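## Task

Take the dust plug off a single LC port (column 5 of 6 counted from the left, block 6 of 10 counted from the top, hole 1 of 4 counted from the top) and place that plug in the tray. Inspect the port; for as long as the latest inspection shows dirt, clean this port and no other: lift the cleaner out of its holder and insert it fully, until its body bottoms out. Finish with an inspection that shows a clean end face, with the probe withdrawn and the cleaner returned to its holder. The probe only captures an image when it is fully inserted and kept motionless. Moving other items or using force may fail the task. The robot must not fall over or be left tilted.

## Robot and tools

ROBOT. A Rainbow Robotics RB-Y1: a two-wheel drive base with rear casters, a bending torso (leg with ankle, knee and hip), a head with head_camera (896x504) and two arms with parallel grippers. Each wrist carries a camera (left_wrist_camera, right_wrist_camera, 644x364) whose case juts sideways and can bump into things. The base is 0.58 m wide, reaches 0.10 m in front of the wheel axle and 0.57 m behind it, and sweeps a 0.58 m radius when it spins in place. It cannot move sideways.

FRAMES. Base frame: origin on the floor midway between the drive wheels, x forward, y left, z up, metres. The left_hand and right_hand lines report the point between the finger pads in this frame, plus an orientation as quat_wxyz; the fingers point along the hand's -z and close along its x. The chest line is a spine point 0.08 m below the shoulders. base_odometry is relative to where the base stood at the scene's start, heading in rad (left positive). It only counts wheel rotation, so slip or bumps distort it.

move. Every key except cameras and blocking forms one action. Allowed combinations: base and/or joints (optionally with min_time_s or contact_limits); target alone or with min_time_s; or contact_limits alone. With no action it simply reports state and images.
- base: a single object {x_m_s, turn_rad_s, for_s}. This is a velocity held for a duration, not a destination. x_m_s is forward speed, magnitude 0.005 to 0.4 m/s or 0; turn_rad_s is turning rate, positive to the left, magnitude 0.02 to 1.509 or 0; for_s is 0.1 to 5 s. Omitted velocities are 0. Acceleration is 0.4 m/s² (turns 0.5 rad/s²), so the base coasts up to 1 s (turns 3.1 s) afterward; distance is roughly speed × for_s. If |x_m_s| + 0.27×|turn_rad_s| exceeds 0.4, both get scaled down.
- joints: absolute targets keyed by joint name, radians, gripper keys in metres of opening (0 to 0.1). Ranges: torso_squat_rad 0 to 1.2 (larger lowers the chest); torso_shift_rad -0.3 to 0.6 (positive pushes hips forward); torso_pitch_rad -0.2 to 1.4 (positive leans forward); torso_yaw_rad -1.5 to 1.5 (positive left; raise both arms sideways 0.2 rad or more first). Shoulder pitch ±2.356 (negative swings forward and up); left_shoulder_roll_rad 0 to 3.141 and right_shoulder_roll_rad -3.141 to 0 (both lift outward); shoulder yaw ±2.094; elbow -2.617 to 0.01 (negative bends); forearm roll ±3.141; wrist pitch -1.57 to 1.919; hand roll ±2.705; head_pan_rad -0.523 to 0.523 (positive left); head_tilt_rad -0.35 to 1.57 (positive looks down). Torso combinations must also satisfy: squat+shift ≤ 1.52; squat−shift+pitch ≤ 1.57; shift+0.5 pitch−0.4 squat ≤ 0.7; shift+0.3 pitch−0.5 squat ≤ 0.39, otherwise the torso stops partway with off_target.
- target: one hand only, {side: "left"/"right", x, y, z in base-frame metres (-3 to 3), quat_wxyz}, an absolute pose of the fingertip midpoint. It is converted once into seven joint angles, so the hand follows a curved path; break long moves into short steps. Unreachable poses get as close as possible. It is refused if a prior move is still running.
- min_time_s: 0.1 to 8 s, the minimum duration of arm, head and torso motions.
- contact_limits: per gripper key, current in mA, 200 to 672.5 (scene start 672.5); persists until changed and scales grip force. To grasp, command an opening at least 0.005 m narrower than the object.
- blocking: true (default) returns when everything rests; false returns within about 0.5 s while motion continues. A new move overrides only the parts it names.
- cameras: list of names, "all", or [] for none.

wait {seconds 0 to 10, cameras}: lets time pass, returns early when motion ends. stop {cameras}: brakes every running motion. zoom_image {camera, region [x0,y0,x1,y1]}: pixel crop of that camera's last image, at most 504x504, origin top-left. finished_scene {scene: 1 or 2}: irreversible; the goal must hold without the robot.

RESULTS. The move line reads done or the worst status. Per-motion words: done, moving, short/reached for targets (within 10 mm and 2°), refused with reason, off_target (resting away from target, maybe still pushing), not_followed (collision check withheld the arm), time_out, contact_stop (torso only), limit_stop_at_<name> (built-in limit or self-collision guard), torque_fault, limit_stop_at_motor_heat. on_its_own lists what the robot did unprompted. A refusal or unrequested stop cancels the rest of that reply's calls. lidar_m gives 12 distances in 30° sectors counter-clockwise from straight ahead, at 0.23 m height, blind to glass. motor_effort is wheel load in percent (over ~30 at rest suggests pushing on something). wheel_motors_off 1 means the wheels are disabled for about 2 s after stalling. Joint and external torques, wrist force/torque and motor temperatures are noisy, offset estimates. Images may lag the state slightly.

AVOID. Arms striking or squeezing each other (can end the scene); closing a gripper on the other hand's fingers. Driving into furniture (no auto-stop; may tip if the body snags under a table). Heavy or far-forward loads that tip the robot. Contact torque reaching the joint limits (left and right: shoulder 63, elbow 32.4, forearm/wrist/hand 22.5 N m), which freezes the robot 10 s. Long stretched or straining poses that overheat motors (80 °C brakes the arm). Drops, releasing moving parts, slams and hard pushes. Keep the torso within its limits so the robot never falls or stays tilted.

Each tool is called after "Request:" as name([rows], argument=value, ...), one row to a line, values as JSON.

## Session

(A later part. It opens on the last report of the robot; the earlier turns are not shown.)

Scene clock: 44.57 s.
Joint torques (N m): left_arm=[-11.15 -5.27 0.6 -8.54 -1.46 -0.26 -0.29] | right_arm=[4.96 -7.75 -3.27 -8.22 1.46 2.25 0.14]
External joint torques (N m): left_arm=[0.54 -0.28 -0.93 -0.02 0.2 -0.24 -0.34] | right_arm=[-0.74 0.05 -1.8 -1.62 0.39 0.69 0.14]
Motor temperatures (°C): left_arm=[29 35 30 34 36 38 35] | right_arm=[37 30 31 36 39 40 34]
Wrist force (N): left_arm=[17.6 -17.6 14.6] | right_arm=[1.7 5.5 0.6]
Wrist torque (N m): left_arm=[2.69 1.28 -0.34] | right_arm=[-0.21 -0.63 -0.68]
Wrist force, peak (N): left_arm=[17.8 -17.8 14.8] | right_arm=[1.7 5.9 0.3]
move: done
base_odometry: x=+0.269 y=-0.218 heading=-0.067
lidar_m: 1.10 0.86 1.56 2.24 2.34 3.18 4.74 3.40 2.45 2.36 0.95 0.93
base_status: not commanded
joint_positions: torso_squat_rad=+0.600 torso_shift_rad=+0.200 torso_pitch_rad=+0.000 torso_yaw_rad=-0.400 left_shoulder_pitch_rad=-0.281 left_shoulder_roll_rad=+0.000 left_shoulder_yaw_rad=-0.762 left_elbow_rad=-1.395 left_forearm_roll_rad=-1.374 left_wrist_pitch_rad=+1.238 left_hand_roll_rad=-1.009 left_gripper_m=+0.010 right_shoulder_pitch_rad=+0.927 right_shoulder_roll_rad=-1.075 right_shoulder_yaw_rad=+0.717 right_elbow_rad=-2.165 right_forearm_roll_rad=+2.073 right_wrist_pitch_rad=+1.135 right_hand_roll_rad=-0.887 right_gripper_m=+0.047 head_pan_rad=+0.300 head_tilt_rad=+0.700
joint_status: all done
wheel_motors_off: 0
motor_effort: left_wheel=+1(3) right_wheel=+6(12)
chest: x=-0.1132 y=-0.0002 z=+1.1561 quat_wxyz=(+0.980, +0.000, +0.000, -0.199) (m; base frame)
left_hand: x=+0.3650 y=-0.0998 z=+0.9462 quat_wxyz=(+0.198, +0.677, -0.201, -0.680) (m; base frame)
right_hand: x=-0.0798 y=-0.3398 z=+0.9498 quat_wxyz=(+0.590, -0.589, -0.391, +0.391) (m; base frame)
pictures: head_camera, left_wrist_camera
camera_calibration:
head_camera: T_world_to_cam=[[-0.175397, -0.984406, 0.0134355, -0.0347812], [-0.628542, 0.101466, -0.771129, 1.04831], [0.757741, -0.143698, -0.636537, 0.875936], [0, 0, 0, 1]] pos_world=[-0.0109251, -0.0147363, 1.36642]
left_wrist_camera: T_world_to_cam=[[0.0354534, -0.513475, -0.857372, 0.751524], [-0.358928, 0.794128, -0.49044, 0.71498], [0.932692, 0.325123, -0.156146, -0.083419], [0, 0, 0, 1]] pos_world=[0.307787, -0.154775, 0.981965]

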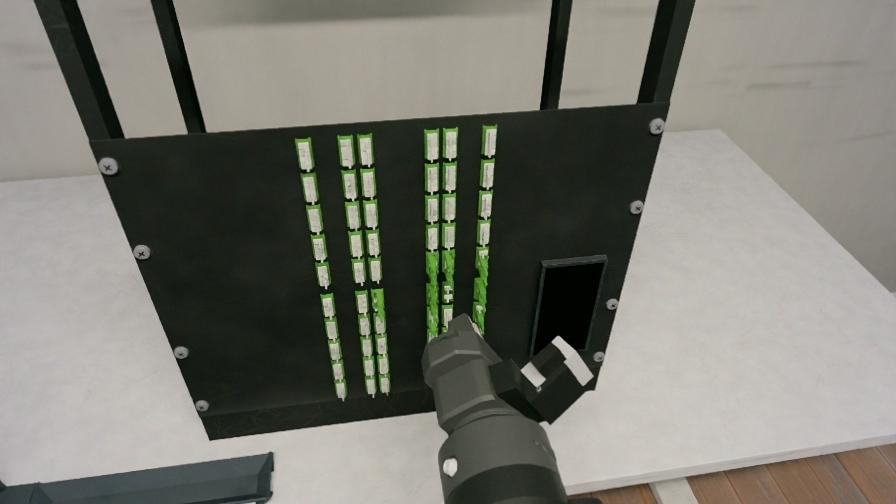

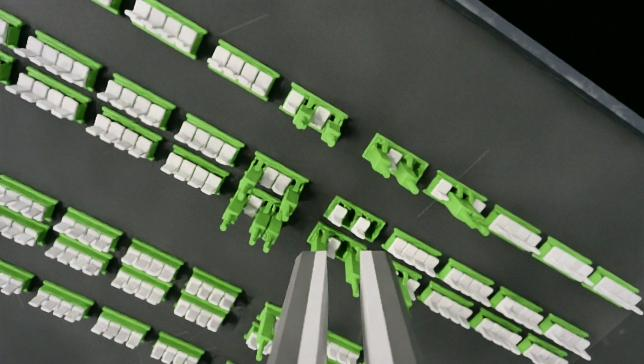

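Request:
move(joints={"left_gripper_m": 0.009}, cameras=[])

Request:
move(target={"side": "left", "x": 0.388, "y": -0.0988, "z": 0.948, "quat_wxyz": [0.2006, 0.679, -0.2006, -0.679]}, cameras=["left_wrist_camera", "head_camera"])

Request:
zoom_image(camera="left_wrist_camera", region=[260, 140, 420, 300])

Request:
zoom_image(camera="head_camera", region=[370, 230, 520, 380])

Scene clock: 45.70 s.
Joint torques (N m): left_arm=[-11.64 -5.41 0.54 -8.5 -1.45 -0.2 -0.28] | right_arm=[4.52 -7.01 -3.23 -7.9 1.55 2.17 0.18]
External joint torques (N m): left_arm=[0.05 -0.41 -0.99 0.02 0.21 -0.18 -0.33] | right_arm=[-1.18 0.8 -1.76 -1.3 0.49 0.62 0.19]
Motor temperatures (°C): left_arm=[30 35 30 34 36 38 35] | right_arm=[37 30 31 36 39 40 34]
Wrist force (N): left_arm=[17.6 -17.7 14.3] | right_arm=[1.7 5.8 0.3]
Wrist torque (N m): left_arm=[2.69 1.28 -0.33] | right_arm=[-0.27 -0.64 -0.72]
Wrist force, peak (N): left_arm=[18.0 -17.8 14.8] | right_arm=[1.8 5.8 0.6]
move: done
base_odometry: x=+0.269 y=-0.218 heading=-0.067
lidar_m: 1.10 0.85 1.56 2.25 2.34 3.16 4.73 3.40 2.46 2.36 0.96 0.93
base_status: not commanded
joint_positions: torso_squat_rad=+0.600 torso_shift_rad=+0.200 torso_pitch_rad=+0.000 torso_yaw_rad=-0.400 left_shoulder_pitch_rad=-0.281 left_shoulder_roll_rad=+0.000 left_shoulder_yaw_rad=-0.762 left_elbow_rad=-1.395 left_forearm_roll_rad=-1.374 left_wrist_pitch_rad=+1.238 left_hand_roll_rad=-1.009 left_gripper_m=+0.009 right_shoulder_pitch_rad=+0.927 right_shoulder_roll_rad=-1.075 right_shoulder_yaw_rad=+0.717 right_elbow_rad=-2.165 right_forearm_roll_rad=+2.073 right_wrist_pitch_rad=+1.135 right_hand_roll_rad=-0.887 right_gripper_m=+0.047 head_pan_rad=+0.300 head_tilt_rad=+0.700
joint_status: all done
wheel_motors_off: 0
motor_effort: left_wheel=+1(2) right_wheel=+10(11)
chest: x=-0.1132 y=-0.0002 z=+1.1561 quat_wxyz=(+0.980, +0.000, +0.000, -0.199) (m; base frame)
left_hand: x=+0.3650 y=-0.0998 z=+0.9462 quat_wxyz=(+0.198, +0.677, -0.201, -0.680) (m; base frame)
right_hand: x=-0.0798 y=-0.3398 z=+0.9498 quat_wxyz=(+0.590, -0.589, -0.391, +0.391) (m; base frame)
pictures: none
No camera images: "cameras" was empty.

Scene clock: 46.33 s.
Joint torques (N m): left_arm=[-11.98 -4.63 2.14 -8.49 -1.6 -0.32 0.12] | right_arm=[5.3 -6.77 -3.79 -8.15 1.48 2.25 0.16]
External joint torques (N m): left_arm=[0.7 -0.4 0.37 -0.01 0.03 -0.34 0.07] | right_arm=[-0.4 1.03 -2.33 -1.55 0.41 0.7 0.17]
Motor temperatures (°C): left_arm=[30 35 30 34 36 38 35] | right_arm=[37 30 31 36 39 40 34]
Wrist force (N): left_arm=[17.8 -17.6 14.7] | right_arm=[1.5 5.6 0.4]
Wrist torque (N m): left_arm=[2.74 1.30 -0.38] | right_arm=[-0.24 -0.65 -0.70]
Wrist force, peak (N): left_arm=[18.2 -17.9 15.4] | right_arm=[2.0 5.9 0.1]
move: done
base_odometry: x=+0.269 y=-0.218 heading=-0.067
lidar_m: 1.10 0.85 1.56 2.25 2.35 3.16 4.73 3.39 2.48 2.37 0.98 0.93
base_status: not commanded
joint_positions: torso_squat_rad=+0.600 torso_shift_rad=+0.200 torso_pitch_rad=+0.000 torso_yaw_rad=-0.400 left_shoulder_pitch_rad=-0.336 left_shoulder_roll_rad=+0.008 left_shoulder_yaw_rad=-0.720 left_elbow_rad=-1.338 left_forearm_roll_rad=-1.348 left_wrist_pitch_rad=+1.206 left_hand_roll_rad=-0.987 left_gripper_m=+0.009 right_shoulder_pitch_rad=+0.927 right_shoulder_roll_rad=-1.075 right_shoulder_yaw_rad=+0.717 right_elbow_rad=-2.165 right_forearm_roll_rad=+2.073 right_wrist_pitch_rad=+1.135 right_hand_roll_rad=-0.887 right_gripper_m=+0.047 head_pan_rad=+0.300 head_tilt_rad=+0.700
joint_status: all done
wheel_motors_off: 0
motor_effort: left_wheel=+0(4) right_wheel=+8(10)
chest: x=-0.1132 y=-0.0002 z=+1.1561 quat_wxyz=(+0.980, +0.000, +0.000, -0.199) (m; base frame)
left_hand: x=+0.3879 y=-0.0987 z=+0.9479 quat_wxyz=(+0.200, +0.678, -0.200, -0.678) (m; base frame)
left_hand_status: reached (checked arc, planned for 0.3 s): 0 mm and 0.0 deg off.
right_hand: x=-0.0797 y=-0.3398 z=+0.9498 quat_wxyz=(+0.590, -0.589, -0.391, +0.391) (m; base frame)
pictures: head_camera, left_wrist_camera
camera_calibration:
head_camera: T_world_to_cam=[[-0.175397, -0.984406, 0.0134355, -0.0347812], [-0.628542, 0.101466, -0.771129, 1.04831], [0.757741, -0.143698, -0.636537, 0.875936], [0, 0, 0, 1]] pos_world=[-0.0109251, -0.0147363, 1.36642]
left_wrist_camera: T_world_to_cam=[[0.0408068, -0.514896, -0.856281, 0.749485], [-0.360931, 0.791531, -0.493161, 0.726243], [0.931699, 0.329183, -0.153542, -0.106524], [0, 0, 0, 1]] pos_world=[0.330788, -0.153871, 0.983568]

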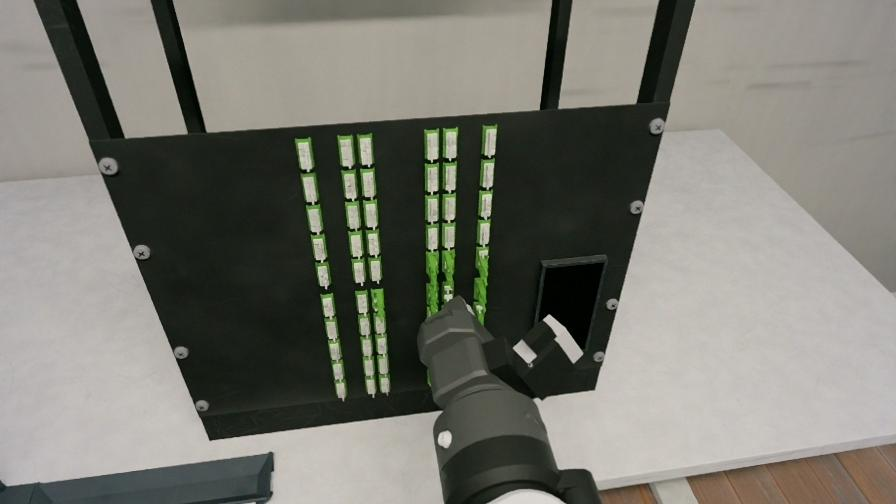

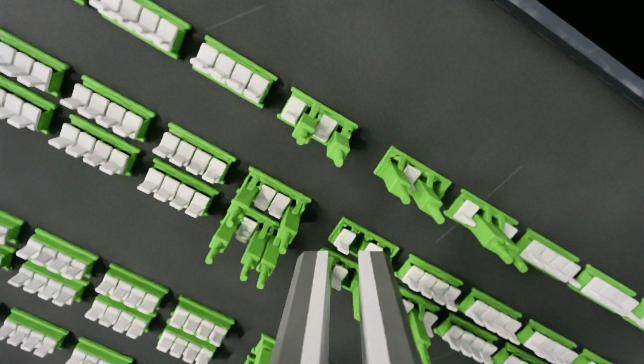

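Scaled by 3.150 from the camera's 644x364 image, which has a finer 1265x715 frame.

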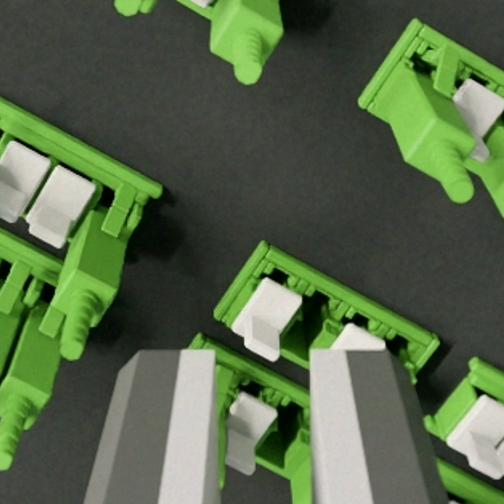

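Scaled by 3.360 from the camera's 896x504 image, which has a finer 1280x720 frame.

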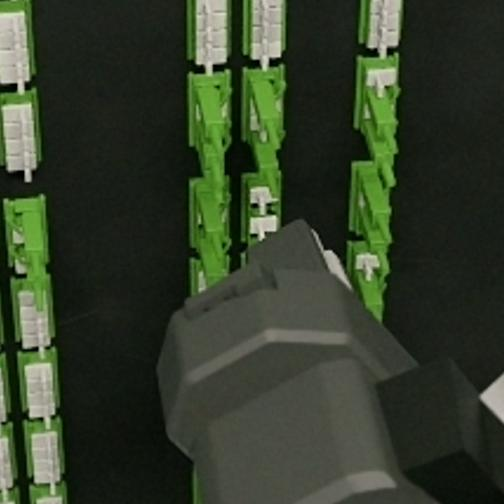

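Request:
move(target={"side": "left", "x": 0.403, "y": -0.0993, "z": 0.9472, "quat_wxyz": [0.2006, 0.679, -0.2006, -0.679]}, cameras=["left_wrist_camera", "head_camera"])

Request:
zoom_image(camera="left_wrist_camera", region=[270, 180, 400, 310])

Request:
zoom_image(camera="head_camera", region=[370, 230, 520, 380])

Scene clock: 47.67 s.
Joint torques (N m): left_arm=[-12.92 -4.08 2.53 -8.36 -1.57 -0.29 0.21] | right_arm=[4.49 -7.31 -4 -8.03 1.54 2.04 0.03]
External joint torques (N m): left_arm=[0.43 -0.35 0.63 0.07 0.04 -0.35 0.16] | right_arm=[-1.21 0.49 -2.53 -1.43 0.47 0.48 0.03]
Motor temperatures (°C): left_arm=[30 35 30 34 36 38 35] | right_arm=[37 30 31 36 39 40 34]
Wrist force (N): left_arm=[17.8 -17.4 14.8] | right_arm=[1.4 5.9 0.7]
Wrist torque (N m): left_arm=[2.67 1.29 -0.35] | right_arm=[-0.27 -0.66 -0.69]
Wrist force, peak (N): left_arm=[18.0 -18.0 14.9] | right_arm=[1.8 6.2 0.7]
move: done
base_odometry: x=+0.269 y=-0.218 heading=-0.067
lidar_m: 1.09 0.85 1.57 2.25 2.34 3.18 4.73 3.38 2.46 2.36 0.95 0.93
base_status: not commanded
joint_positions: torso_squat_rad=+0.600 torso_shift_rad=+0.200 torso_pitch_rad=+0.000 torso_yaw_rad=-0.400 left_shoulder_pitch_rad=-0.376 left_shoulder_roll_rad=+0.012 left_shoulder_yaw_rad=-0.695 left_elbow_rad=-1.286 left_forearm_roll_rad=-1.334 left_wrist_pitch_rad=+1.183 left_hand_roll_rad=-0.964 left_gripper_m=+0.009 right_shoulder_pitch_rad=+0.927 right_shoulder_roll_rad=-1.075 right_shoulder_yaw_rad=+0.717 right_elbow_rad=-2.165 right_forearm_roll_rad=+2.073 right_wrist_pitch_rad=+1.135 right_hand_roll_rad=-0.887 right_gripper_m=+0.047 head_pan_rad=+0.300 head_tilt_rad=+0.700
joint_status: all done
wheel_motors_off: 0
motor_effort: left_wheel=+2(3) right_wheel=+10(10)
chest: x=-0.1132 y=-0.0002 z=+1.1561 quat_wxyz=(+0.980, +0.000, +0.000, -0.199) (m; base frame)
left_hand: x=+0.4029 y=-0.0993 z=+0.9470 quat_wxyz=(+0.200, +0.678, -0.200, -0.678) (m; base frame)
left_hand_status: reached (checked arc, planned for 0.3 s): 0 mm and 0.0 deg off.
right_hand: x=-0.0797 y=-0.3398 z=+0.9498 quat_wxyz=(+0.590, -0.589, -0.391, +0.391) (m; base frame)
pictures: head_camera, left_wrist_camera
camera_calibration:
head_camera: T_world_to_cam=[[-0.175397, -0.984406, 0.0134355, -0.0347812], [-0.628542, 0.101466, -0.771129, 1.04831], [0.757741, -0.143698, -0.636537, 0.875936], [0, 0, 0, 1]] pos_world=[-0.0109251, -0.0147363, 1.36642]
left_wrist_camera: T_world_to_cam=[[0.0408086, -0.5149, -0.856278, 0.747841], [-0.360931, 0.791528, -0.493165, 0.731613], [0.931699, 0.329183, -0.153542, -0.120473], [0, 0, 0, 1]] pos_world=[0.345788, -0.154371, 0.982668]

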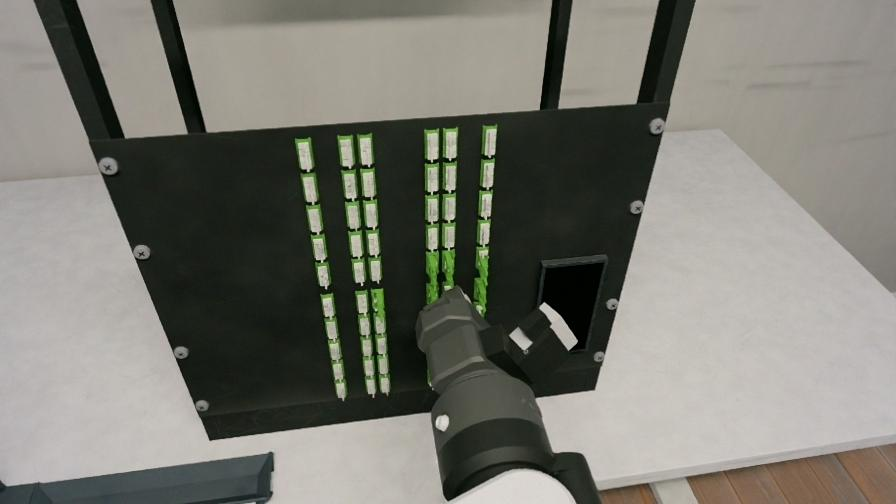

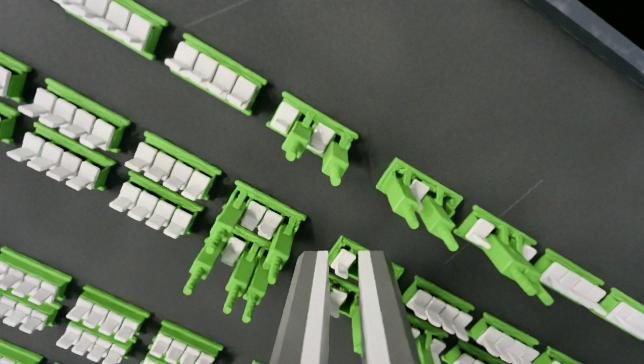

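Scaled by 3.877 from the camera's 644x364 image, which has a finer 1265x715 frame.

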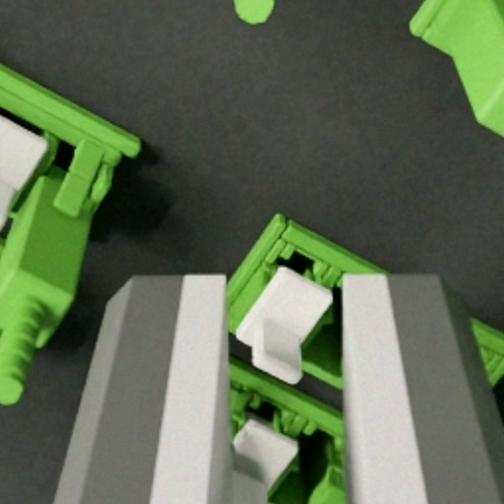

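Scaled by 3.360 from the camera's 896x504 image, which has a finer 1280x720 frame.

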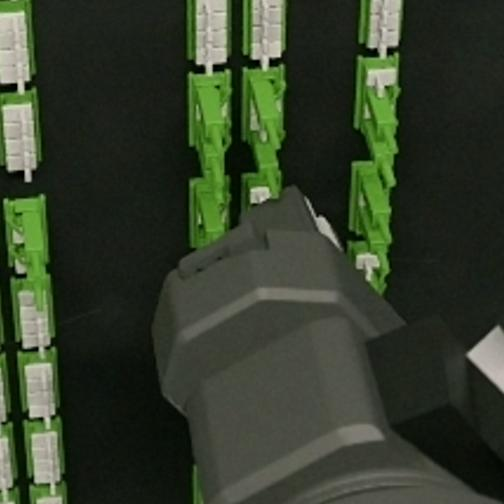

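Request:
move(target={"side": "left", "x": 0.413, "y": -0.0991, "z": 0.9475, "quat_wxyz": [0.2006, 0.679, -0.2006, -0.679]}, cameras=["left_wrist_camera"])

Request:
zoom_image(camera="left_wrist_camera", region=[280, 220, 400, 340])

Scene clock: 48.73 s.
Joint torques (N m): left_arm=[-13.26 -3.58 2.97 -8.53 -1.48 -0.17 0.21] | right_arm=[5.01 -7.2 -3.22 -8.04 1.33 2.3 -0.06]
External joint torques (N m): left_arm=[0.5 -0.21 0.97 -0.13 0.12 -0.24 0.16] | right_arm=[-0.68 0.6 -1.75 -1.44 0.27 0.75 -0.05]
Motor temperatures (°C): left_arm=[30 35 30 34 36 38 35] | right_arm=[37 30 31 36 39 40 34]
Wrist force (N): left_arm=[17.6 -17.8 14.7] | right_arm=[1.5 5.7 0.2]
Wrist torque (N m): left_arm=[2.73 1.25 -0.34] | right_arm=[-0.24 -0.64 -0.69]
Wrist force, peak (N): left_arm=[17.9 -18.2 15.3] | right_arm=[1.5 6.3 -0.4]
move: done
base_odometry: x=+0.269 y=-0.218 heading=-0.067
lidar_m: 1.10 0.86 1.57 2.25 2.34 3.18 4.73 3.40 2.46 2.36 0.97 0.93
base_status: not commanded
joint_positions: torso_squat_rad=+0.600 torso_shift_rad=+0.200 torso_pitch_rad=+0.000 torso_yaw_rad=-0.400 left_shoulder_pitch_rad=-0.400 left_shoulder_roll_rad=+0.017 left_shoulder_yaw_rad=-0.679 left_elbow_rad=-1.259 left_forearm_roll_rad=-1.322 left_wrist_pitch_rad=+1.167 left_hand_roll_rad=-0.954 left_gripper_m=+0.009 right_shoulder_pitch_rad=+0.927 right_shoulder_roll_rad=-1.075 right_shoulder_yaw_rad=+0.717 right_elbow_rad=-2.165 right_forearm_roll_rad=+2.073 right_wrist_pitch_rad=+1.135 right_hand_roll_rad=-0.887 right_gripper_m=+0.047 head_pan_rad=+0.300 head_tilt_rad=+0.700
joint_status: all done
wheel_motors_off: 0
motor_effort: left_wheel=+1(4) right_wheel=+10(11)
chest: x=-0.1131 y=-0.0002 z=+1.1561 quat_wxyz=(+0.980, +0.000, +0.000, -0.199) (m; base frame)
left_hand: x=+0.4125 y=-0.0988 z=+0.9476 quat_wxyz=(+0.200, +0.678, -0.200, -0.678) (m; base frame)
left_hand_status: reached (checked arc, planned for 0.2 s): 1 mm and 0.0 deg off.
right_hand: x=-0.0797 y=-0.3398 z=+0.9498 quat_wxyz=(+0.590, -0.589, -0.391, +0.391) (m; base frame)
pictures: left_wrist_camera
camera_calibration:
left_wrist_camera: T_world_to_cam=[[0.0405879, -0.515221, -0.856096, 0.748066], [-0.361135, 0.791316, -0.493357, 0.735241], [0.93163, 0.329191, -0.153947, -0.12916], [0, 0, 0, 1]] pos_world=[0.355488, -0.153871, 0.983268]

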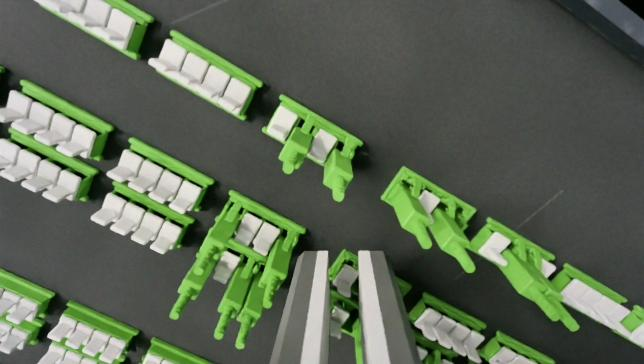

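Scaled by 4.200 from the camera's 644x364 image, which has a finer 1265x715 frame.

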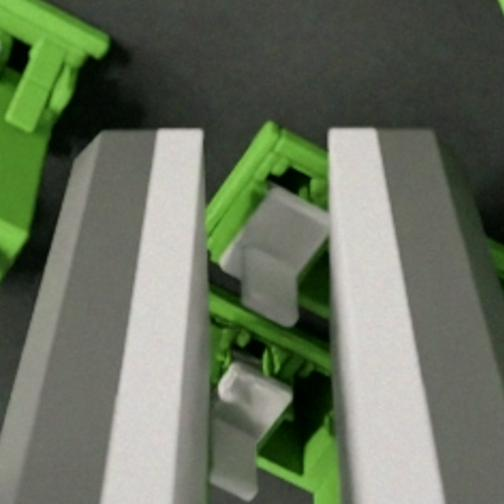

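Request:
move(target={"side": "left", "x": 0.4195, "y": -0.0994, "z": 0.9470, "quat_wxyz": [0.2006, 0.679, -0.2006, -0.679]}, cameras=["left_wrist_camera"])

Request:
zoom_image(camera="left_wrist_camera", region=[280, 220, 400, 340])

Scene clock: 49.50 s.
Joint torques (N m): left_arm=[-15.78 -0.74 4.66 -7.85 -1.78 -0.38 0.34] | right_arm=[4.99 -7.75 -3.39 -7.94 1.78 2.14 0.25]
External joint torques (N m): left_arm=[-1.72 2.4 2.62 0.5 -0.18 -0.48 0.29] | right_arm=[-0.71 0.06 -1.92 -1.34 0.72 0.59 0.25]
Motor temperatures (°C): left_arm=[30 35 30 34 36 38 35] | right_arm=[37 30 31 36 39 40 34]
Wrist force (N): left_arm=[16.7 -17.6 29.5] | right_arm=[1.6 5.4 0.2]
Wrist torque (N m): left_arm=[2.65 1.16 -0.34] | right_arm=[-0.20 -0.65 -0.70]
Wrist force, peak (N): left_arm=[20.5 -20.9 35.6] | right_arm=[1.1 6.0 0.2]
move: done
base_odometry: x=+0.269 y=-0.218 heading=-0.067
lidar_m: 1.10 0.87 1.56 2.24 2.33 3.18 4.74 3.39 2.47 2.36 0.96 0.91
base_status: not commanded
joint_positions: torso_squat_rad=+0.600 torso_shift_rad=+0.200 torso_pitch_rad=+0.000 torso_yaw_rad=-0.400 left_shoulder_pitch_rad=-0.418 left_shoulder_roll_rad=+0.017 left_shoulder_yaw_rad=-0.669 left_elbow_rad=-1.231 left_forearm_roll_rad=-1.317 left_wrist_pitch_rad=+1.157 left_hand_roll_rad=-0.941 left_gripper_m=+0.009 right_shoulder_pitch_rad=+0.927 right_shoulder_roll_rad=-1.075 right_shoulder_yaw_rad=+0.717 right_elbow_rad=-2.165 right_forearm_roll_rad=+2.073 right_wrist_pitch_rad=+1.135 right_hand_roll_rad=-0.887 right_gripper_m=+0.047 head_pan_rad=+0.300 head_tilt_rad=+0.700
joint_status: all done
wheel_motors_off: 0
motor_effort: left_wheel=+3(5) right_wheel=+10(13)
chest: x=-0.1133 y=-0.0002 z=+1.1561 quat_wxyz=(+0.980, +0.000, +0.000, -0.199) (m; base frame)
left_hand: x=+0.4187 y=-0.0995 z=+0.9468 quat_wxyz=(+0.200, +0.678, -0.200, -0.679) (m; base frame)
left_hand_status: reached (checked arc, planned for 0.2 s): 1 mm and 0.1 deg off.
right_hand: x=-0.0798 y=-0.3398 z=+0.9499 quat_wxyz=(+0.589, -0.589, -0.391, +0.391) (m; base frame)
pictures: left_wrist_camera
camera_calibration:
left_wrist_camera: T_world_to_cam=[[0.0397214, -0.515279, -0.856102, 0.747168], [-0.360948, 0.791525, -0.493158, 0.737423], [0.93174, 0.328597, -0.154548, -0.13426], [0, 0, 0, 1]] pos_world=[0.361588, -0.154571, 0.982568]

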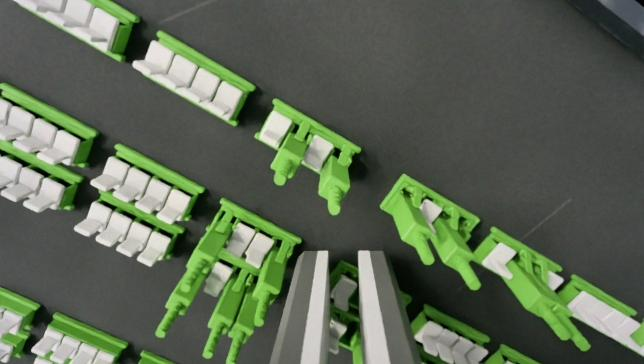

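Scaled by 4.200 from the camera's 644x364 image, which has a finer 1265x715 frame.

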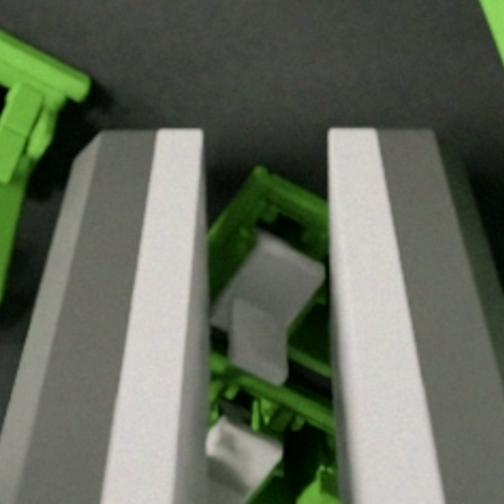

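Request:
move(target={"side": "left", "x": 0.4175, "y": -0.0992, "z": 0.9474, "quat_wxyz": [0.2006, 0.679, -0.2006, -0.679]}, cameras=["left_wrist_camera"])

Request:
zoom_image(camera="left_wrist_camera", region=[280, 220, 400, 340])

Scene clock: 50.23 s.
Joint torques (N m): left_arm=[-13.84 -2.46 2.9 -8.48 -1.78 -0.23 0.16] | right_arm=[4.73 -7.14 -3.31 -8.21 1.57 2.19 0.11]
External joint torques (N m): left_arm=[0.15 0.74 0.86 -0.11 -0.18 -0.33 0.11] | right_arm=[-0.96 0.66 -1.85 -1.61 0.5 0.63 0.11]
Motor temperatures (°C): left_arm=[30 35 30 34 36 38 35] | right_arm=[37 30 31 36 39 40 34]
Wrist force (N): left_arm=[17.3 -18.1 14.4] | right_arm=[1.7 5.7 0.7]
Wrist torque (N m): left_arm=[2.77 1.20 -0.35] | right_arm=[-0.25 -0.62 -0.68]
Wrist force, peak (N): left_arm=[16.1 -17.9 29.0] | right_arm=[1.6 6.2 0.4]
move: done
base_odometry: x=+0.269 y=-0.218 heading=-0.067
lidar_m: 1.09 0.86 1.55 2.25 2.34 3.17 4.73 3.41 2.46 2.37 0.96 0.92
base_status: not commanded
joint_positions: torso_squat_rad=+0.600 torso_shift_rad=+0.200 torso_pitch_rad=+0.000 torso_yaw_rad=-0.400 left_shoulder_pitch_rad=-0.414 left_shoulder_roll_rad=+0.017 left_shoulder_yaw_rad=-0.672 left_elbow_rad=-1.237 left_forearm_roll_rad=-1.319 left_wrist_pitch_rad=+1.160 left_hand_roll_rad=-0.944 left_gripper_m=+0.009 right_shoulder_pitch_rad=+0.927 right_shoulder_roll_rad=-1.075 right_shoulder_yaw_rad=+0.717 right_elbow_rad=-2.165 right_forearm_roll_rad=+2.073 right_wrist_pitch_rad=+1.135 right_hand_roll_rad=-0.887 right_gripper_m=+0.047 head_pan_rad=+0.300 head_tilt_rad=+0.700
joint_status: all done
wheel_motors_off: 0
motor_effort: left_wheel=+2(4) right_wheel=+10(13)
chest: x=-0.1132 y=-0.0002 z=+1.1561 quat_wxyz=(+0.980, +0.000, +0.000, -0.199) (m; base frame)
left_hand: x=+0.4174 y=-0.0993 z=+0.9471 quat_wxyz=(+0.200, +0.678, -0.200, -0.678) (m; base frame)
left_hand_status: reached (checked arc, planned for 0.1 s): 0 mm and 0.0 deg off.
right_hand: x=-0.0798 y=-0.3398 z=+0.9498 quat_wxyz=(+0.590, -0.589, -0.391, +0.391) (m; base frame)
pictures: left_wrist_camera
camera_calibration:
left_wrist_camera: T_world_to_cam=[[0.0407006, -0.51506, -0.856187, 0.74726], [-0.36105, 0.791416, -0.493258, 0.737012], [0.931658, 0.329202, -0.153751, -0.133744], [0, 0, 0, 1]] pos_world=[0.360288, -0.154371, 0.982768]

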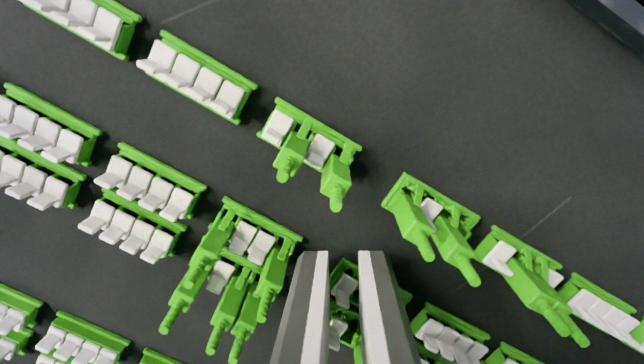

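Scaled by 4.200 from the camera's 644x364 image, which has a finer 1265x715 frame.

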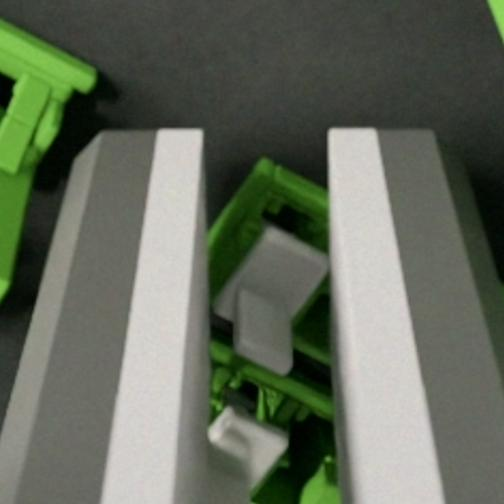

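Request:
move(contact_limits={"left_gripper_m": 300}, joints={"left_gripper_m": 0.0}, cameras=["left_wrist_camera"])

Request:
zoom_image(camera="left_wrist_camera", region=[280, 220, 400, 340])

Scene clock: 50.93 s.
Joint torques (N m): left_arm=[-14.01 -2.65 2.84 -8.27 -1.52 -0.36 0.01] | right_arm=[4.83 -7.58 -3.58 -7.73 1.49 1.92 -0.12]
External joint torques (N m): left_arm=[-0.01 0.55 0.81 0.11 0.08 -0.46 -0.04] | right_arm=[-0.87 0.22 -2.12 -1.13 0.43 0.37 -0.12]
Motor temperatures (°C): left_arm=[30 35 30 34 36 38 35] | right_arm=[37 30 31 36 39 40 34]
Wrist force (N): left_arm=[15.4 -17.0 16.2] | right_arm=[1.3 5.8 0.2]
Wrist torque (N m): left_arm=[2.65 1.36 -0.34] | right_arm=[-0.27 -0.69 -0.70]
Wrist force, peak (N): left_arm=[17.9 -17.5 14.8] | right_arm=[1.6 5.9 0.2]
move: done
base_odometry: x=+0.269 y=-0.218 heading=-0.067
lidar_m: 1.09 0.86 1.56 2.25 2.33 3.17 4.74 3.39 2.46 2.37 0.95 0.92
base_status: not commanded
joint_positions: torso_squat_rad=+0.600 torso_shift_rad=+0.200 torso_pitch_rad=+0.000 torso_yaw_rad=-0.400 left_shoulder_pitch_rad=-0.415 left_shoulder_roll_rad=+0.017 left_shoulder_yaw_rad=-0.672 left_elbow_rad=-1.237 left_forearm_roll_rad=-1.319 left_wrist_pitch_rad=+1.160 left_hand_roll_rad=-0.944 left_gripper_m=+0.003 right_shoulder_pitch_rad=+0.927 right_shoulder_roll_rad=-1.075 right_shoulder_yaw_rad=+0.717 right_elbow_rad=-2.165 right_forearm_roll_rad=+2.073 right_wrist_pitch_rad=+1.135 right_hand_roll_rad=-0.887 right_gripper_m=+0.047 head_pan_rad=+0.300 head_tilt_rad=+0.700
joint_status: all done
wheel_motors_off: 0
motor_effort: left_wheel=+1(3) right_wheel=+10(12)
contact_limits: left_gripper_m 300 mA
chest: x=-0.1132 y=-0.0002 z=+1.1561 quat_wxyz=(+0.980, +0.000, +0.000, -0.199) (m; base frame)
left_hand: x=+0.4174 y=-0.0992 z=+0.9472 quat_wxyz=(+0.200, +0.678, -0.200, -0.678) (m; base frame)
right_hand: x=-0.0798 y=-0.3398 z=+0.9498 quat_wxyz=(+0.590, -0.589, -0.391, +0.391) (m; base frame)
pictures: left_wrist_camera
camera_calibration:
left_wrist_camera: T_world_to_cam=[[0.0407805, -0.515032, -0.856201, 0.747334], [-0.361004, 0.791432, -0.493266, 0.737055], [0.931672, 0.329207, -0.153653, -0.133829], [0, 0, 0, 1]] pos_world=[0.360288, -0.154371, 0.982868]

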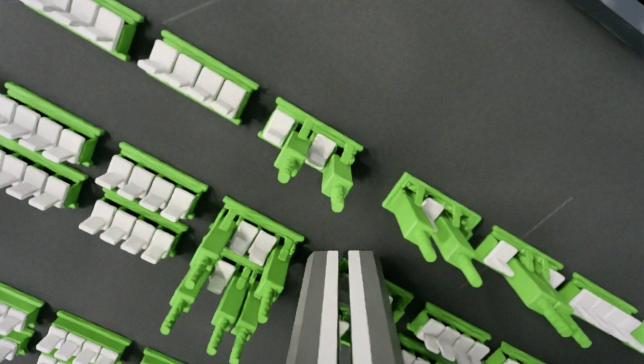

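Scaled by 4.200 from the camera's 644x364 image, which has a finer 1265x715 frame.

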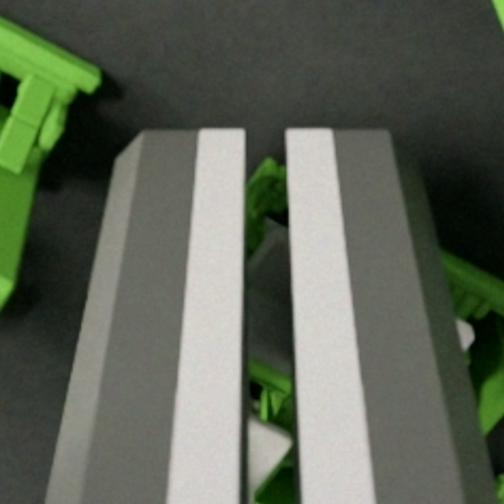

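Request:
move(target={"side": "left", "x": 0.410, "y": -0.0992, "z": 0.9472, "quat_wxyz": [0.2, 0.678, -0.2, -0.678]}, min_time_s=1, cameras=["left_wrist_camera"])

Request:
zoom_image(camera="left_wrist_camera", region=[280, 220, 400, 340])

Scene clock: 52.37 s.
Joint torques (N m): left_arm=[-11.8 -4.53 0.22 -8.99 -1.85 0.1 -0.36] | right_arm=[4.76 -7.38 -3.22 -8 1.55 2.21 -0.03]
External joint torques (N m): left_arm=[1.89 -1.07 -1.75 -0.59 -0.24 0.02 -0.41] | right_arm=[-0.94 0.43 -1.76 -1.39 0.48 0.66 -0.03]
Motor temperatures (°C): left_arm=[30 35 30 34 36 38 35] | right_arm=[37 30 31 36 39 40 34]
Wrist force (N): left_arm=[17.5 -17.4 14.5] | right_arm=[1.8 5.4 0.2]
Wrist torque (N m): left_arm=[2.68 1.23 -0.36] | right_arm=[-0.21 -0.59 -0.68]
Wrist force, peak (N): left_arm=[18.0 -17.9 14.2] | right_arm=[1.9 5.9 0.5]
move: done
base_odometry: x=+0.269 y=-0.218 heading=-0.067
lidar_m: 1.10 0.85 1.57 2.26 2.34 3.17 4.73 3.40 2.46 2.37 0.96 0.92
base_status: not commanded
joint_positions: torso_squat_rad=+0.600 torso_shift_rad=+0.200 torso_pitch_rad=+0.000 torso_yaw_rad=-0.400 left_shoulder_pitch_rad=-0.396 left_shoulder_roll_rad=+0.014 left_shoulder_yaw_rad=-0.683 left_elbow_rad=-1.261 left_forearm_roll_rad=-1.326 left_wrist_pitch_rad=+1.172 left_hand_roll_rad=-0.954 left_gripper_m=+0.001 right_shoulder_pitch_rad=+0.927 right_shoulder_roll_rad=-1.075 right_shoulder_yaw_rad=+0.717 right_elbow_rad=-2.165 right_forearm_roll_rad=+2.073 right_wrist_pitch_rad=+1.135 right_hand_roll_rad=-0.887 right_gripper_m=+0.047 head_pan_rad=+0.300 head_tilt_rad=+0.700
joint_status: all done
wheel_motors_off: 0
motor_effort: left_wheel=+1(3) right_wheel=+8(12)
contact_limits: left_gripper_m 300 mA
chest: x=-0.1132 y=-0.0002 z=+1.1561 quat_wxyz=(+0.980, +0.000, +0.000, -0.199) (m; base frame)
left_hand: x=+0.4104 y=-0.0991 z=+0.9471 quat_wxyz=(+0.200, +0.678, -0.200, -0.678) (m; base frame)
left_hand_status: reached (checked arc, planned for 1.0 s): 0 mm and 0.0 deg off.
right_hand: x=-0.0798 y=-0.3398 z=+0.9498 quat_wxyz=(+0.590, -0.589, -0.391, +0.391) (m; base frame)
pictures: left_wrist_camera
camera_calibration:
left_wrist_camera: T_world_to_cam=[[0.0415699, -0.514627, -0.856406, 0.74757], [-0.361512, 0.791324, -0.493067, 0.734366], [0.93144, 0.330098, -0.153149, -0.127633], [0, 0, 0, 1]] pos_world=[0.353288, -0.154271, 0.982768]

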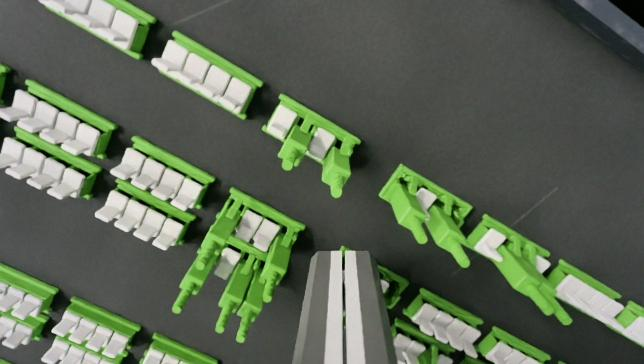

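Scaled by 4.200 from the camera's 644x364 image, which has a finer 1265x715 frame.

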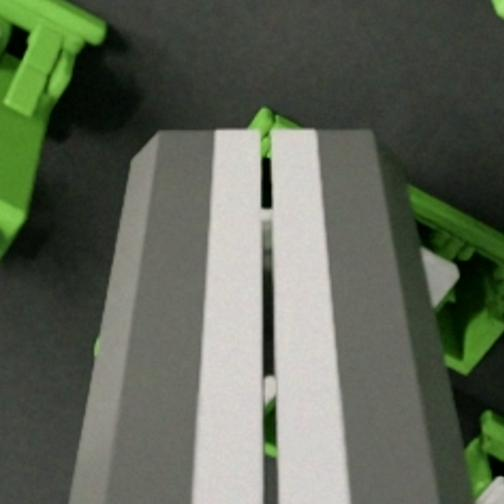

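Request:
move(joints={"left_gripper_m": 0.009}, cameras=[])

Request:
move(target={"side": "left", "x": 0.418, "y": -0.0991, "z": 0.9472, "quat_wxyz": [0.2, 0.678, -0.2, -0.678]}, cameras=["left_wrist_camera"])

Request:
zoom_image(camera="left_wrist_camera", region=[280, 220, 400, 340])

Scene clock: 53.20 s.
Joint torques (N m): left_arm=[-11.54 -4.55 0.1 -8.88 -1.96 0.01 -0.28] | right_arm=[5.11 -7.43 -3.42 -7.99 1.64 2.11 0.06]
External joint torques (N m): left_arm=[2.15 -1.09 -1.87 -0.47 -0.36 -0.07 -0.33] | right_arm=[-0.58 0.37 -1.95 -1.39 0.57 0.55 0.06]
Motor temperatures (°C): left_arm=[30 35 30 35 36 38 35] | right_arm=[37 30 31 36 39 40 34]
Wrist force (N): left_arm=[18.1 -17.6 14.7] | right_arm=[1.5 5.3 0.7]
Wrist torque (N m): left_arm=[2.72 1.33 -0.35] | right_arm=[-0.19 -0.62 -0.68]
Wrist force, peak (N): left_arm=[18.2 -18.0 15.1] | right_arm=[1.7 6.2 0.4]
move: done
base_odometry: x=+0.269 y=-0.218 heading=-0.067
lidar_m: 1.10 0.86 1.56 2.23 2.33 3.18 4.72 3.39 2.47 2.37 0.96 0.94
base_status: not commanded
joint_positions: torso_squat_rad=+0.600 torso_shift_rad=+0.200 torso_pitch_rad=+0.000 torso_yaw_rad=-0.400 left_shoulder_pitch_rad=-0.396 left_shoulder_roll_rad=+0.014 left_shoulder_yaw_rad=-0.683 left_elbow_rad=-1.261 left_forearm_roll_rad=-1.326 left_wrist_pitch_rad=+1.172 left_hand_roll_rad=-0.954 left_gripper_m=+0.009 right_shoulder_pitch_rad=+0.927 right_shoulder_roll_rad=-1.075 right_shoulder_yaw_rad=+0.717 right_elbow_rad=-2.165 right_forearm_roll_rad=+2.073 right_wrist_pitch_rad=+1.135 right_hand_roll_rad=-0.887 right_gripper_m=+0.047 head_pan_rad=+0.300 head_tilt_rad=+0.700
joint_status: all done
wheel_motors_off: 0
motor_effort: left_wheel=+1(3) right_wheel=+8(11)
contact_limits: left_gripper_m 300 mA
chest: x=-0.1132 y=-0.0002 z=+1.1561 quat_wxyz=(+0.980, +0.000, +0.000, -0.199) (m; base frame)
left_hand: x=+0.4104 y=-0.0991 z=+0.9471 quat_wxyz=(+0.200, +0.678, -0.200, -0.678) (m; base frame)
right_hand: x=-0.0798 y=-0.3398 z=+0.9498 quat_wxyz=(+0.590, -0.589, -0.391, +0.391) (m; base frame)
pictures: none
No camera images: "cameras" was empty.

Scene clock: 53.77 s.
Joint torques (N m): left_arm=[-13.25 -3.79 2.55 -8.24 -1.44 -0.01 0] | right_arm=[5.37 -8.01 -3.65 -7.8 1.7 2.32 0.24]
External joint torques (N m): left_arm=[0.74 -0.6 0.51 0.13 0.16 -0.1 -0.05] | right_arm=[-0.32 -0.2 -2.19 -1.2 0.63 0.77 0.24]
Motor temperatures (°C): left_arm=[30 35 30 35 36 38 35] | right_arm=[37 30 31 36 39 40 34]
Wrist force (N): left_arm=[18.0 -17.6 15.0] | right_arm=[1.6 5.6 0.5]
Wrist torque (N m): left_arm=[2.70 1.29 -0.34] | right_arm=[-0.23 -0.67 -0.69]
Wrist force, peak (N): left_arm=[18.0 -17.6 15.0] | right_arm=[1.4 6.1 0.4]
move: done
base_odometry: x=+0.269 y=-0.218 heading=-0.067
lidar_m: 1.10 0.86 1.56 2.25 2.32 3.16 4.74 3.40 2.47 2.37 0.95 0.93
base_status: not commanded
joint_positions: torso_squat_rad=+0.600 torso_shift_rad=+0.200 torso_pitch_rad=+0.000 torso_yaw_rad=-0.400 left_shoulder_pitch_rad=-0.414 left_shoulder_roll_rad=+0.018 left_shoulder_yaw_rad=-0.671 left_elbow_rad=-1.238 left_forearm_roll_rad=-1.318 left_wrist_pitch_rad=+1.159 left_hand_roll_rad=-0.945 left_gripper_m=+0.009 right_shoulder_pitch_rad=+0.927 right_shoulder_roll_rad=-1.075 right_shoulder_yaw_rad=+0.717 right_elbow_rad=-2.165 right_forearm_roll_rad=+2.073 right_wrist_pitch_rad=+1.135 right_hand_roll_rad=-0.887 right_gripper_m=+0.047 head_pan_rad=+0.300 head_tilt_rad=+0.700
joint_status: all done
wheel_motors_off: 0
motor_effort: left_wheel=+2(2) right_wheel=+9(11)
contact_limits: left_gripper_m 300 mA
chest: x=-0.1132 y=-0.0002 z=+1.1561 quat_wxyz=(+0.980, +0.000, +0.000, -0.199) (m; base frame)
left_hand: x=+0.4177 y=-0.0989 z=+0.9472 quat_wxyz=(+0.200, +0.678, -0.200, -0.678) (m; base frame)
left_hand_status: reached (checked arc, planned for 0.2 s): 0 mm and 0.0 deg off.
right_hand: x=-0.0797 y=-0.3398 z=+0.9498 quat_wxyz=(+0.590, -0.589, -0.391, +0.391) (m; base frame)
pictures: left_wrist_camera
camera_calibration:
left_wrist_camera: T_world_to_cam=[[0.0406702, -0.514457, -0.856551, 0.747944], [-0.361065, 0.791764, -0.492689, 0.736468], [0.931653, 0.329308, -0.153551, -0.134378], [0, 0, 0, 1]] pos_world=[0.360688, -0.154071, 0.982868]

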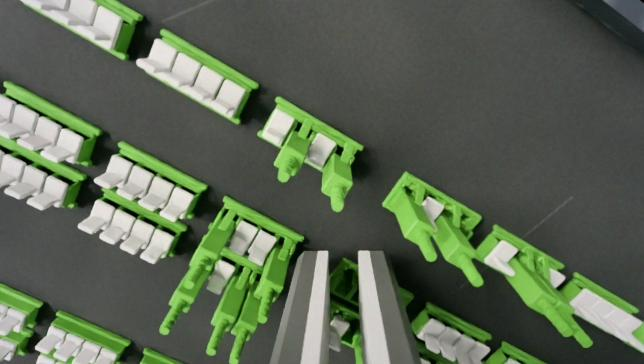

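Scaled by 4.200 from the camera's 644x364 image, which has a finer 1265x715 frame.

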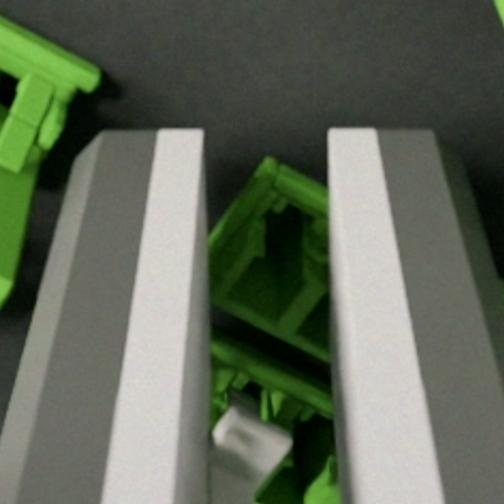

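Request:
move(target={"side": "left", "x": 0.37, "y": -0.0991, "z": 0.9472, "quat_wxyz": [0.2, 0.678, -0.2, -0.678]}, min_time_s=2, cameras=["left_wrist_camera"])

Request:
move(target={"side": "left", "x": 0.30, "y": -0.02, "z": 0.98, "quat_wxyz": [0.5, 0.5, -0.5, -0.5]}, cameras=["head_camera", "left_wrist_camera"])

Request:
zoom_image(camera="head_camera", region=[200, 380, 620, 504])

Scene clock: 56.27 s.
Joint torques (N m): left_arm=[-10.32 -5.66 -0.23 -9.11 -1.91 0.11 -0.42] | right_arm=[5.16 -7.64 -3.67 -8.14 1.5 2.21 0.28]
External joint torques (N m): left_arm=[1.68 -0.94 -1.94 -0.66 -0.24 0.11 -0.47] | right_arm=[-0.54 0.16 -2.2 -1.54 0.44 0.66 0.28]
Motor temperatures (°C): left_arm=[30 35 30 35 36 38 35] | right_arm=[37 30 31 36 39 40 34]
Wrist force (N): left_arm=[17.3 -17.5 14.9] | right_arm=[1.1 5.6 0.5]
Wrist torque (N m): left_arm=[2.70 1.23 -0.33] | right_arm=[-0.23 -0.68 -0.70]
Wrist force, peak (N): left_arm=[18.2 -18.1 14.5] | right_arm=[1.3 6.3 0.0]
move: done
base_odometry: x=+0.269 y=-0.218 heading=-0.067
lidar_m: 1.10 0.86 1.57 2.25 2.34 3.17 4.72 3.40 2.47 2.36 0.96 0.94
base_status: not commanded
joint_positions: torso_squat_rad=+0.600 torso_shift_rad=+0.200 torso_pitch_rad=+0.000 torso_yaw_rad=-0.400 left_shoulder_pitch_rad=-0.304 left_shoulder_roll_rad=+0.009 left_shoulder_yaw_rad=-0.764 left_elbow_rad=-1.379 left_forearm_roll_rad=-1.358 left_wrist_pitch_rad=+1.248 left_hand_roll_rad=-0.997 left_gripper_m=+0.009 right_shoulder_pitch_rad=+0.927 right_shoulder_roll_rad=-1.075 right_shoulder_yaw_rad=+0.717 right_elbow_rad=-2.165 right_forearm_roll_rad=+2.073 right_wrist_pitch_rad=+1.135 right_hand_roll_rad=-0.887 right_gripper_m=+0.047 head_pan_rad=+0.300 head_tilt_rad=+0.700
joint_status: all done
wheel_motors_off: 0
motor_effort: left_wheel=+1(3) right_wheel=+9(12)
contact_limits: left_gripper_m 300 mA
chest: x=-0.1132 y=-0.0002 z=+1.1561 quat_wxyz=(+0.980, +0.000, +0.000, -0.199) (m; base frame)
left_hand: x=+0.3704 y=-0.0990 z=+0.9470 quat_wxyz=(+0.200, +0.678, -0.200, -0.678) (m; base frame)
left_hand_status: reached (checked arc, planned for 2.0 s): 0 mm and 0.0 deg off.
right_hand: x=-0.0797 y=-0.3398 z=+0.9498 quat_wxyz=(+0.590, -0.589, -0.391, +0.391) (m; base frame)
pictures: left_wrist_camera
camera_calibration:
left_wrist_camera: T_world_to_cam=[[0.0415699, -0.514627, -0.856406, 0.749199], [-0.361512, 0.791324, -0.493067, 0.719778], [0.93144, 0.330098, -0.153149, -0.0904236], [0, 0, 0, 1]] pos_world=[0.313288, -0.154171, 0.982668]

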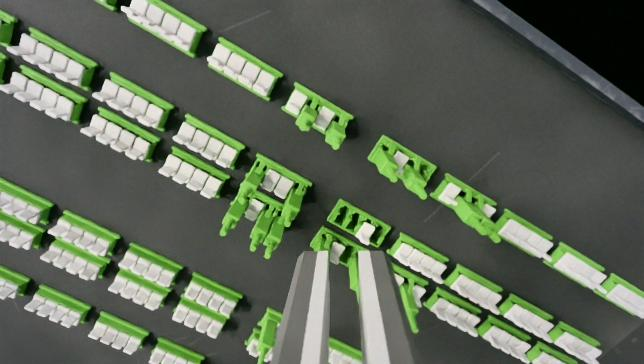

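Scene clock: 57.63 s.
Joint torques (N m): left_arm=[-6.25 -4.06 -0.08 -8.72 -1.72 -0.63 -0.42] | right_arm=[4.96 -7.36 -3.55 -7.66 1.56 2.29 0.17]
External joint torques (N m): left_arm=[0.53 -0.54 -1.27 -0.07 -0.06 -0.26 -0.43] | right_arm=[-0.73 0.45 -2.09 -1.06 0.49 0.73 0.18]
Motor temperatures (°C): left_arm=[30 35 30 35 36 38 35] | right_arm=[37 30 31 36 39 40 34]
Wrist force (N): left_arm=[12.2 -20.3 14.6] | right_arm=[1.5 5.6 0.7]
Wrist torque (N m): left_arm=[2.83 0.91 -0.29] | right_arm=[-0.23 -0.64 -0.70]
Wrist force, peak (N): left_arm=[17.9 -19.2 14.6] | right_arm=[1.8 6.1 0.3]
move: done
base_odometry: x=+0.269 y=-0.218 heading=-0.067
lidar_m: 1.10 0.85 1.55 2.26 2.33 3.18 4.74 3.39 2.45 2.36 0.97 0.93
base_status: not commanded
joint_positions: torso_squat_rad=+0.600 torso_shift_rad=+0.200 torso_pitch_rad=+0.000 torso_yaw_rad=-0.400 left_shoulder_pitch_rad=+0.044 left_shoulder_roll_rad=+0.185 left_shoulder_yaw_rad=-0.858 left_elbow_rad=-1.938 left_forearm_roll_rad=-1.418 left_wrist_pitch_rad=+1.278 left_hand_roll_rad=-0.209 left_gripper_m=+0.009 right_shoulder_pitch_rad=+0.927 right_shoulder_roll_rad=-1.075 right_shoulder_yaw_rad=+0.717 right_elbow_rad=-2.165 right_forearm_roll_rad=+2.073 right_wrist_pitch_rad=+1.135 right_hand_roll_rad=-0.887 right_gripper_m=+0.047 head_pan_rad=+0.300 head_tilt_rad=+0.700
joint_status: all done
wheel_motors_off: 0
motor_effort: left_wheel=+2(3) right_wheel=+8(10)
contact_limits: left_gripper_m 300 mA
chest: x=-0.1132 y=-0.0002 z=+1.1561 quat_wxyz=(+0.980, +0.000, +0.000, -0.199) (m; base frame)
left_hand: x=+0.3000 y=-0.0199 z=+0.9799 quat_wxyz=(+0.500, +0.500, -0.500, -0.501) (m; base frame)
left_hand_status: reached (checked arc, planned for 0.9 s): 0 mm and 0.1 deg off.
right_hand: x=-0.0797 y=-0.3398 z=+0.9499 quat_wxyz=(+0.590, -0.589, -0.391, +0.391) (m; base frame)
pictures: head_camera, left_wrist_camera
camera_calibration:
head_camera: T_world_to_cam=[[-0.175397, -0.984406, 0.0134355, -0.0347812], [-0.628542, 0.101466, -0.771129, 1.04831], [0.757741, -0.143698, -0.636537, 0.875936], [0, 0, 0, 1]] pos_world=[-0.0109251, -0.0147363, 1.36642]
left_wrist_camera: T_world_to_cam=[[0.0406917, -0.998608, -0.033559, 0.00534051], [-0.362247, 0.0165575, -0.931935, 1.06276], [0.931194, 0.0500786, -0.361069, 0.152249], [0, 0, 0, 1]] pos_world=[0.242989, -0.0198879, 1.04557]

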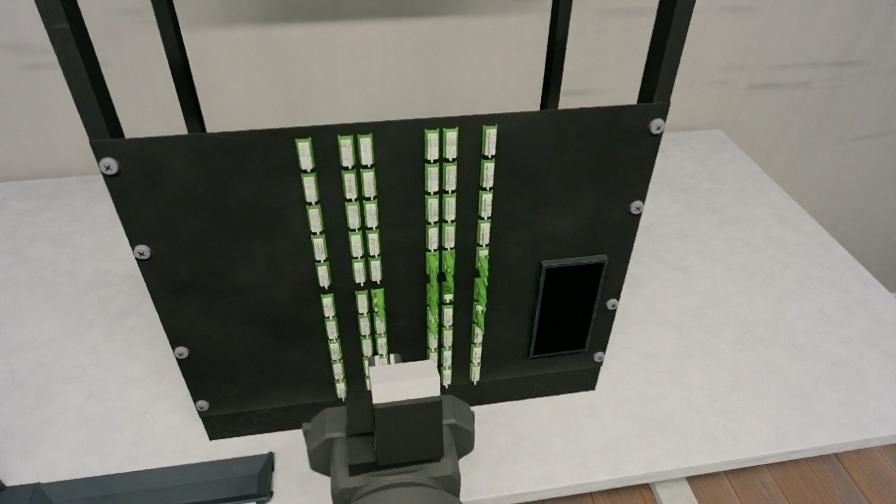

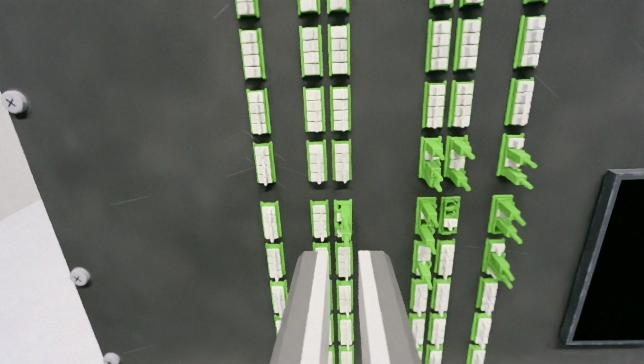

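Scaled by 1.200 from the camera's 896x504 image, which has a finer 1280x720 frame.

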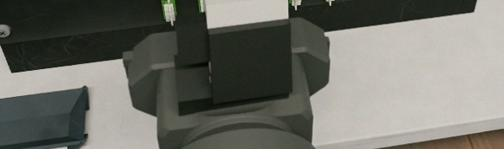

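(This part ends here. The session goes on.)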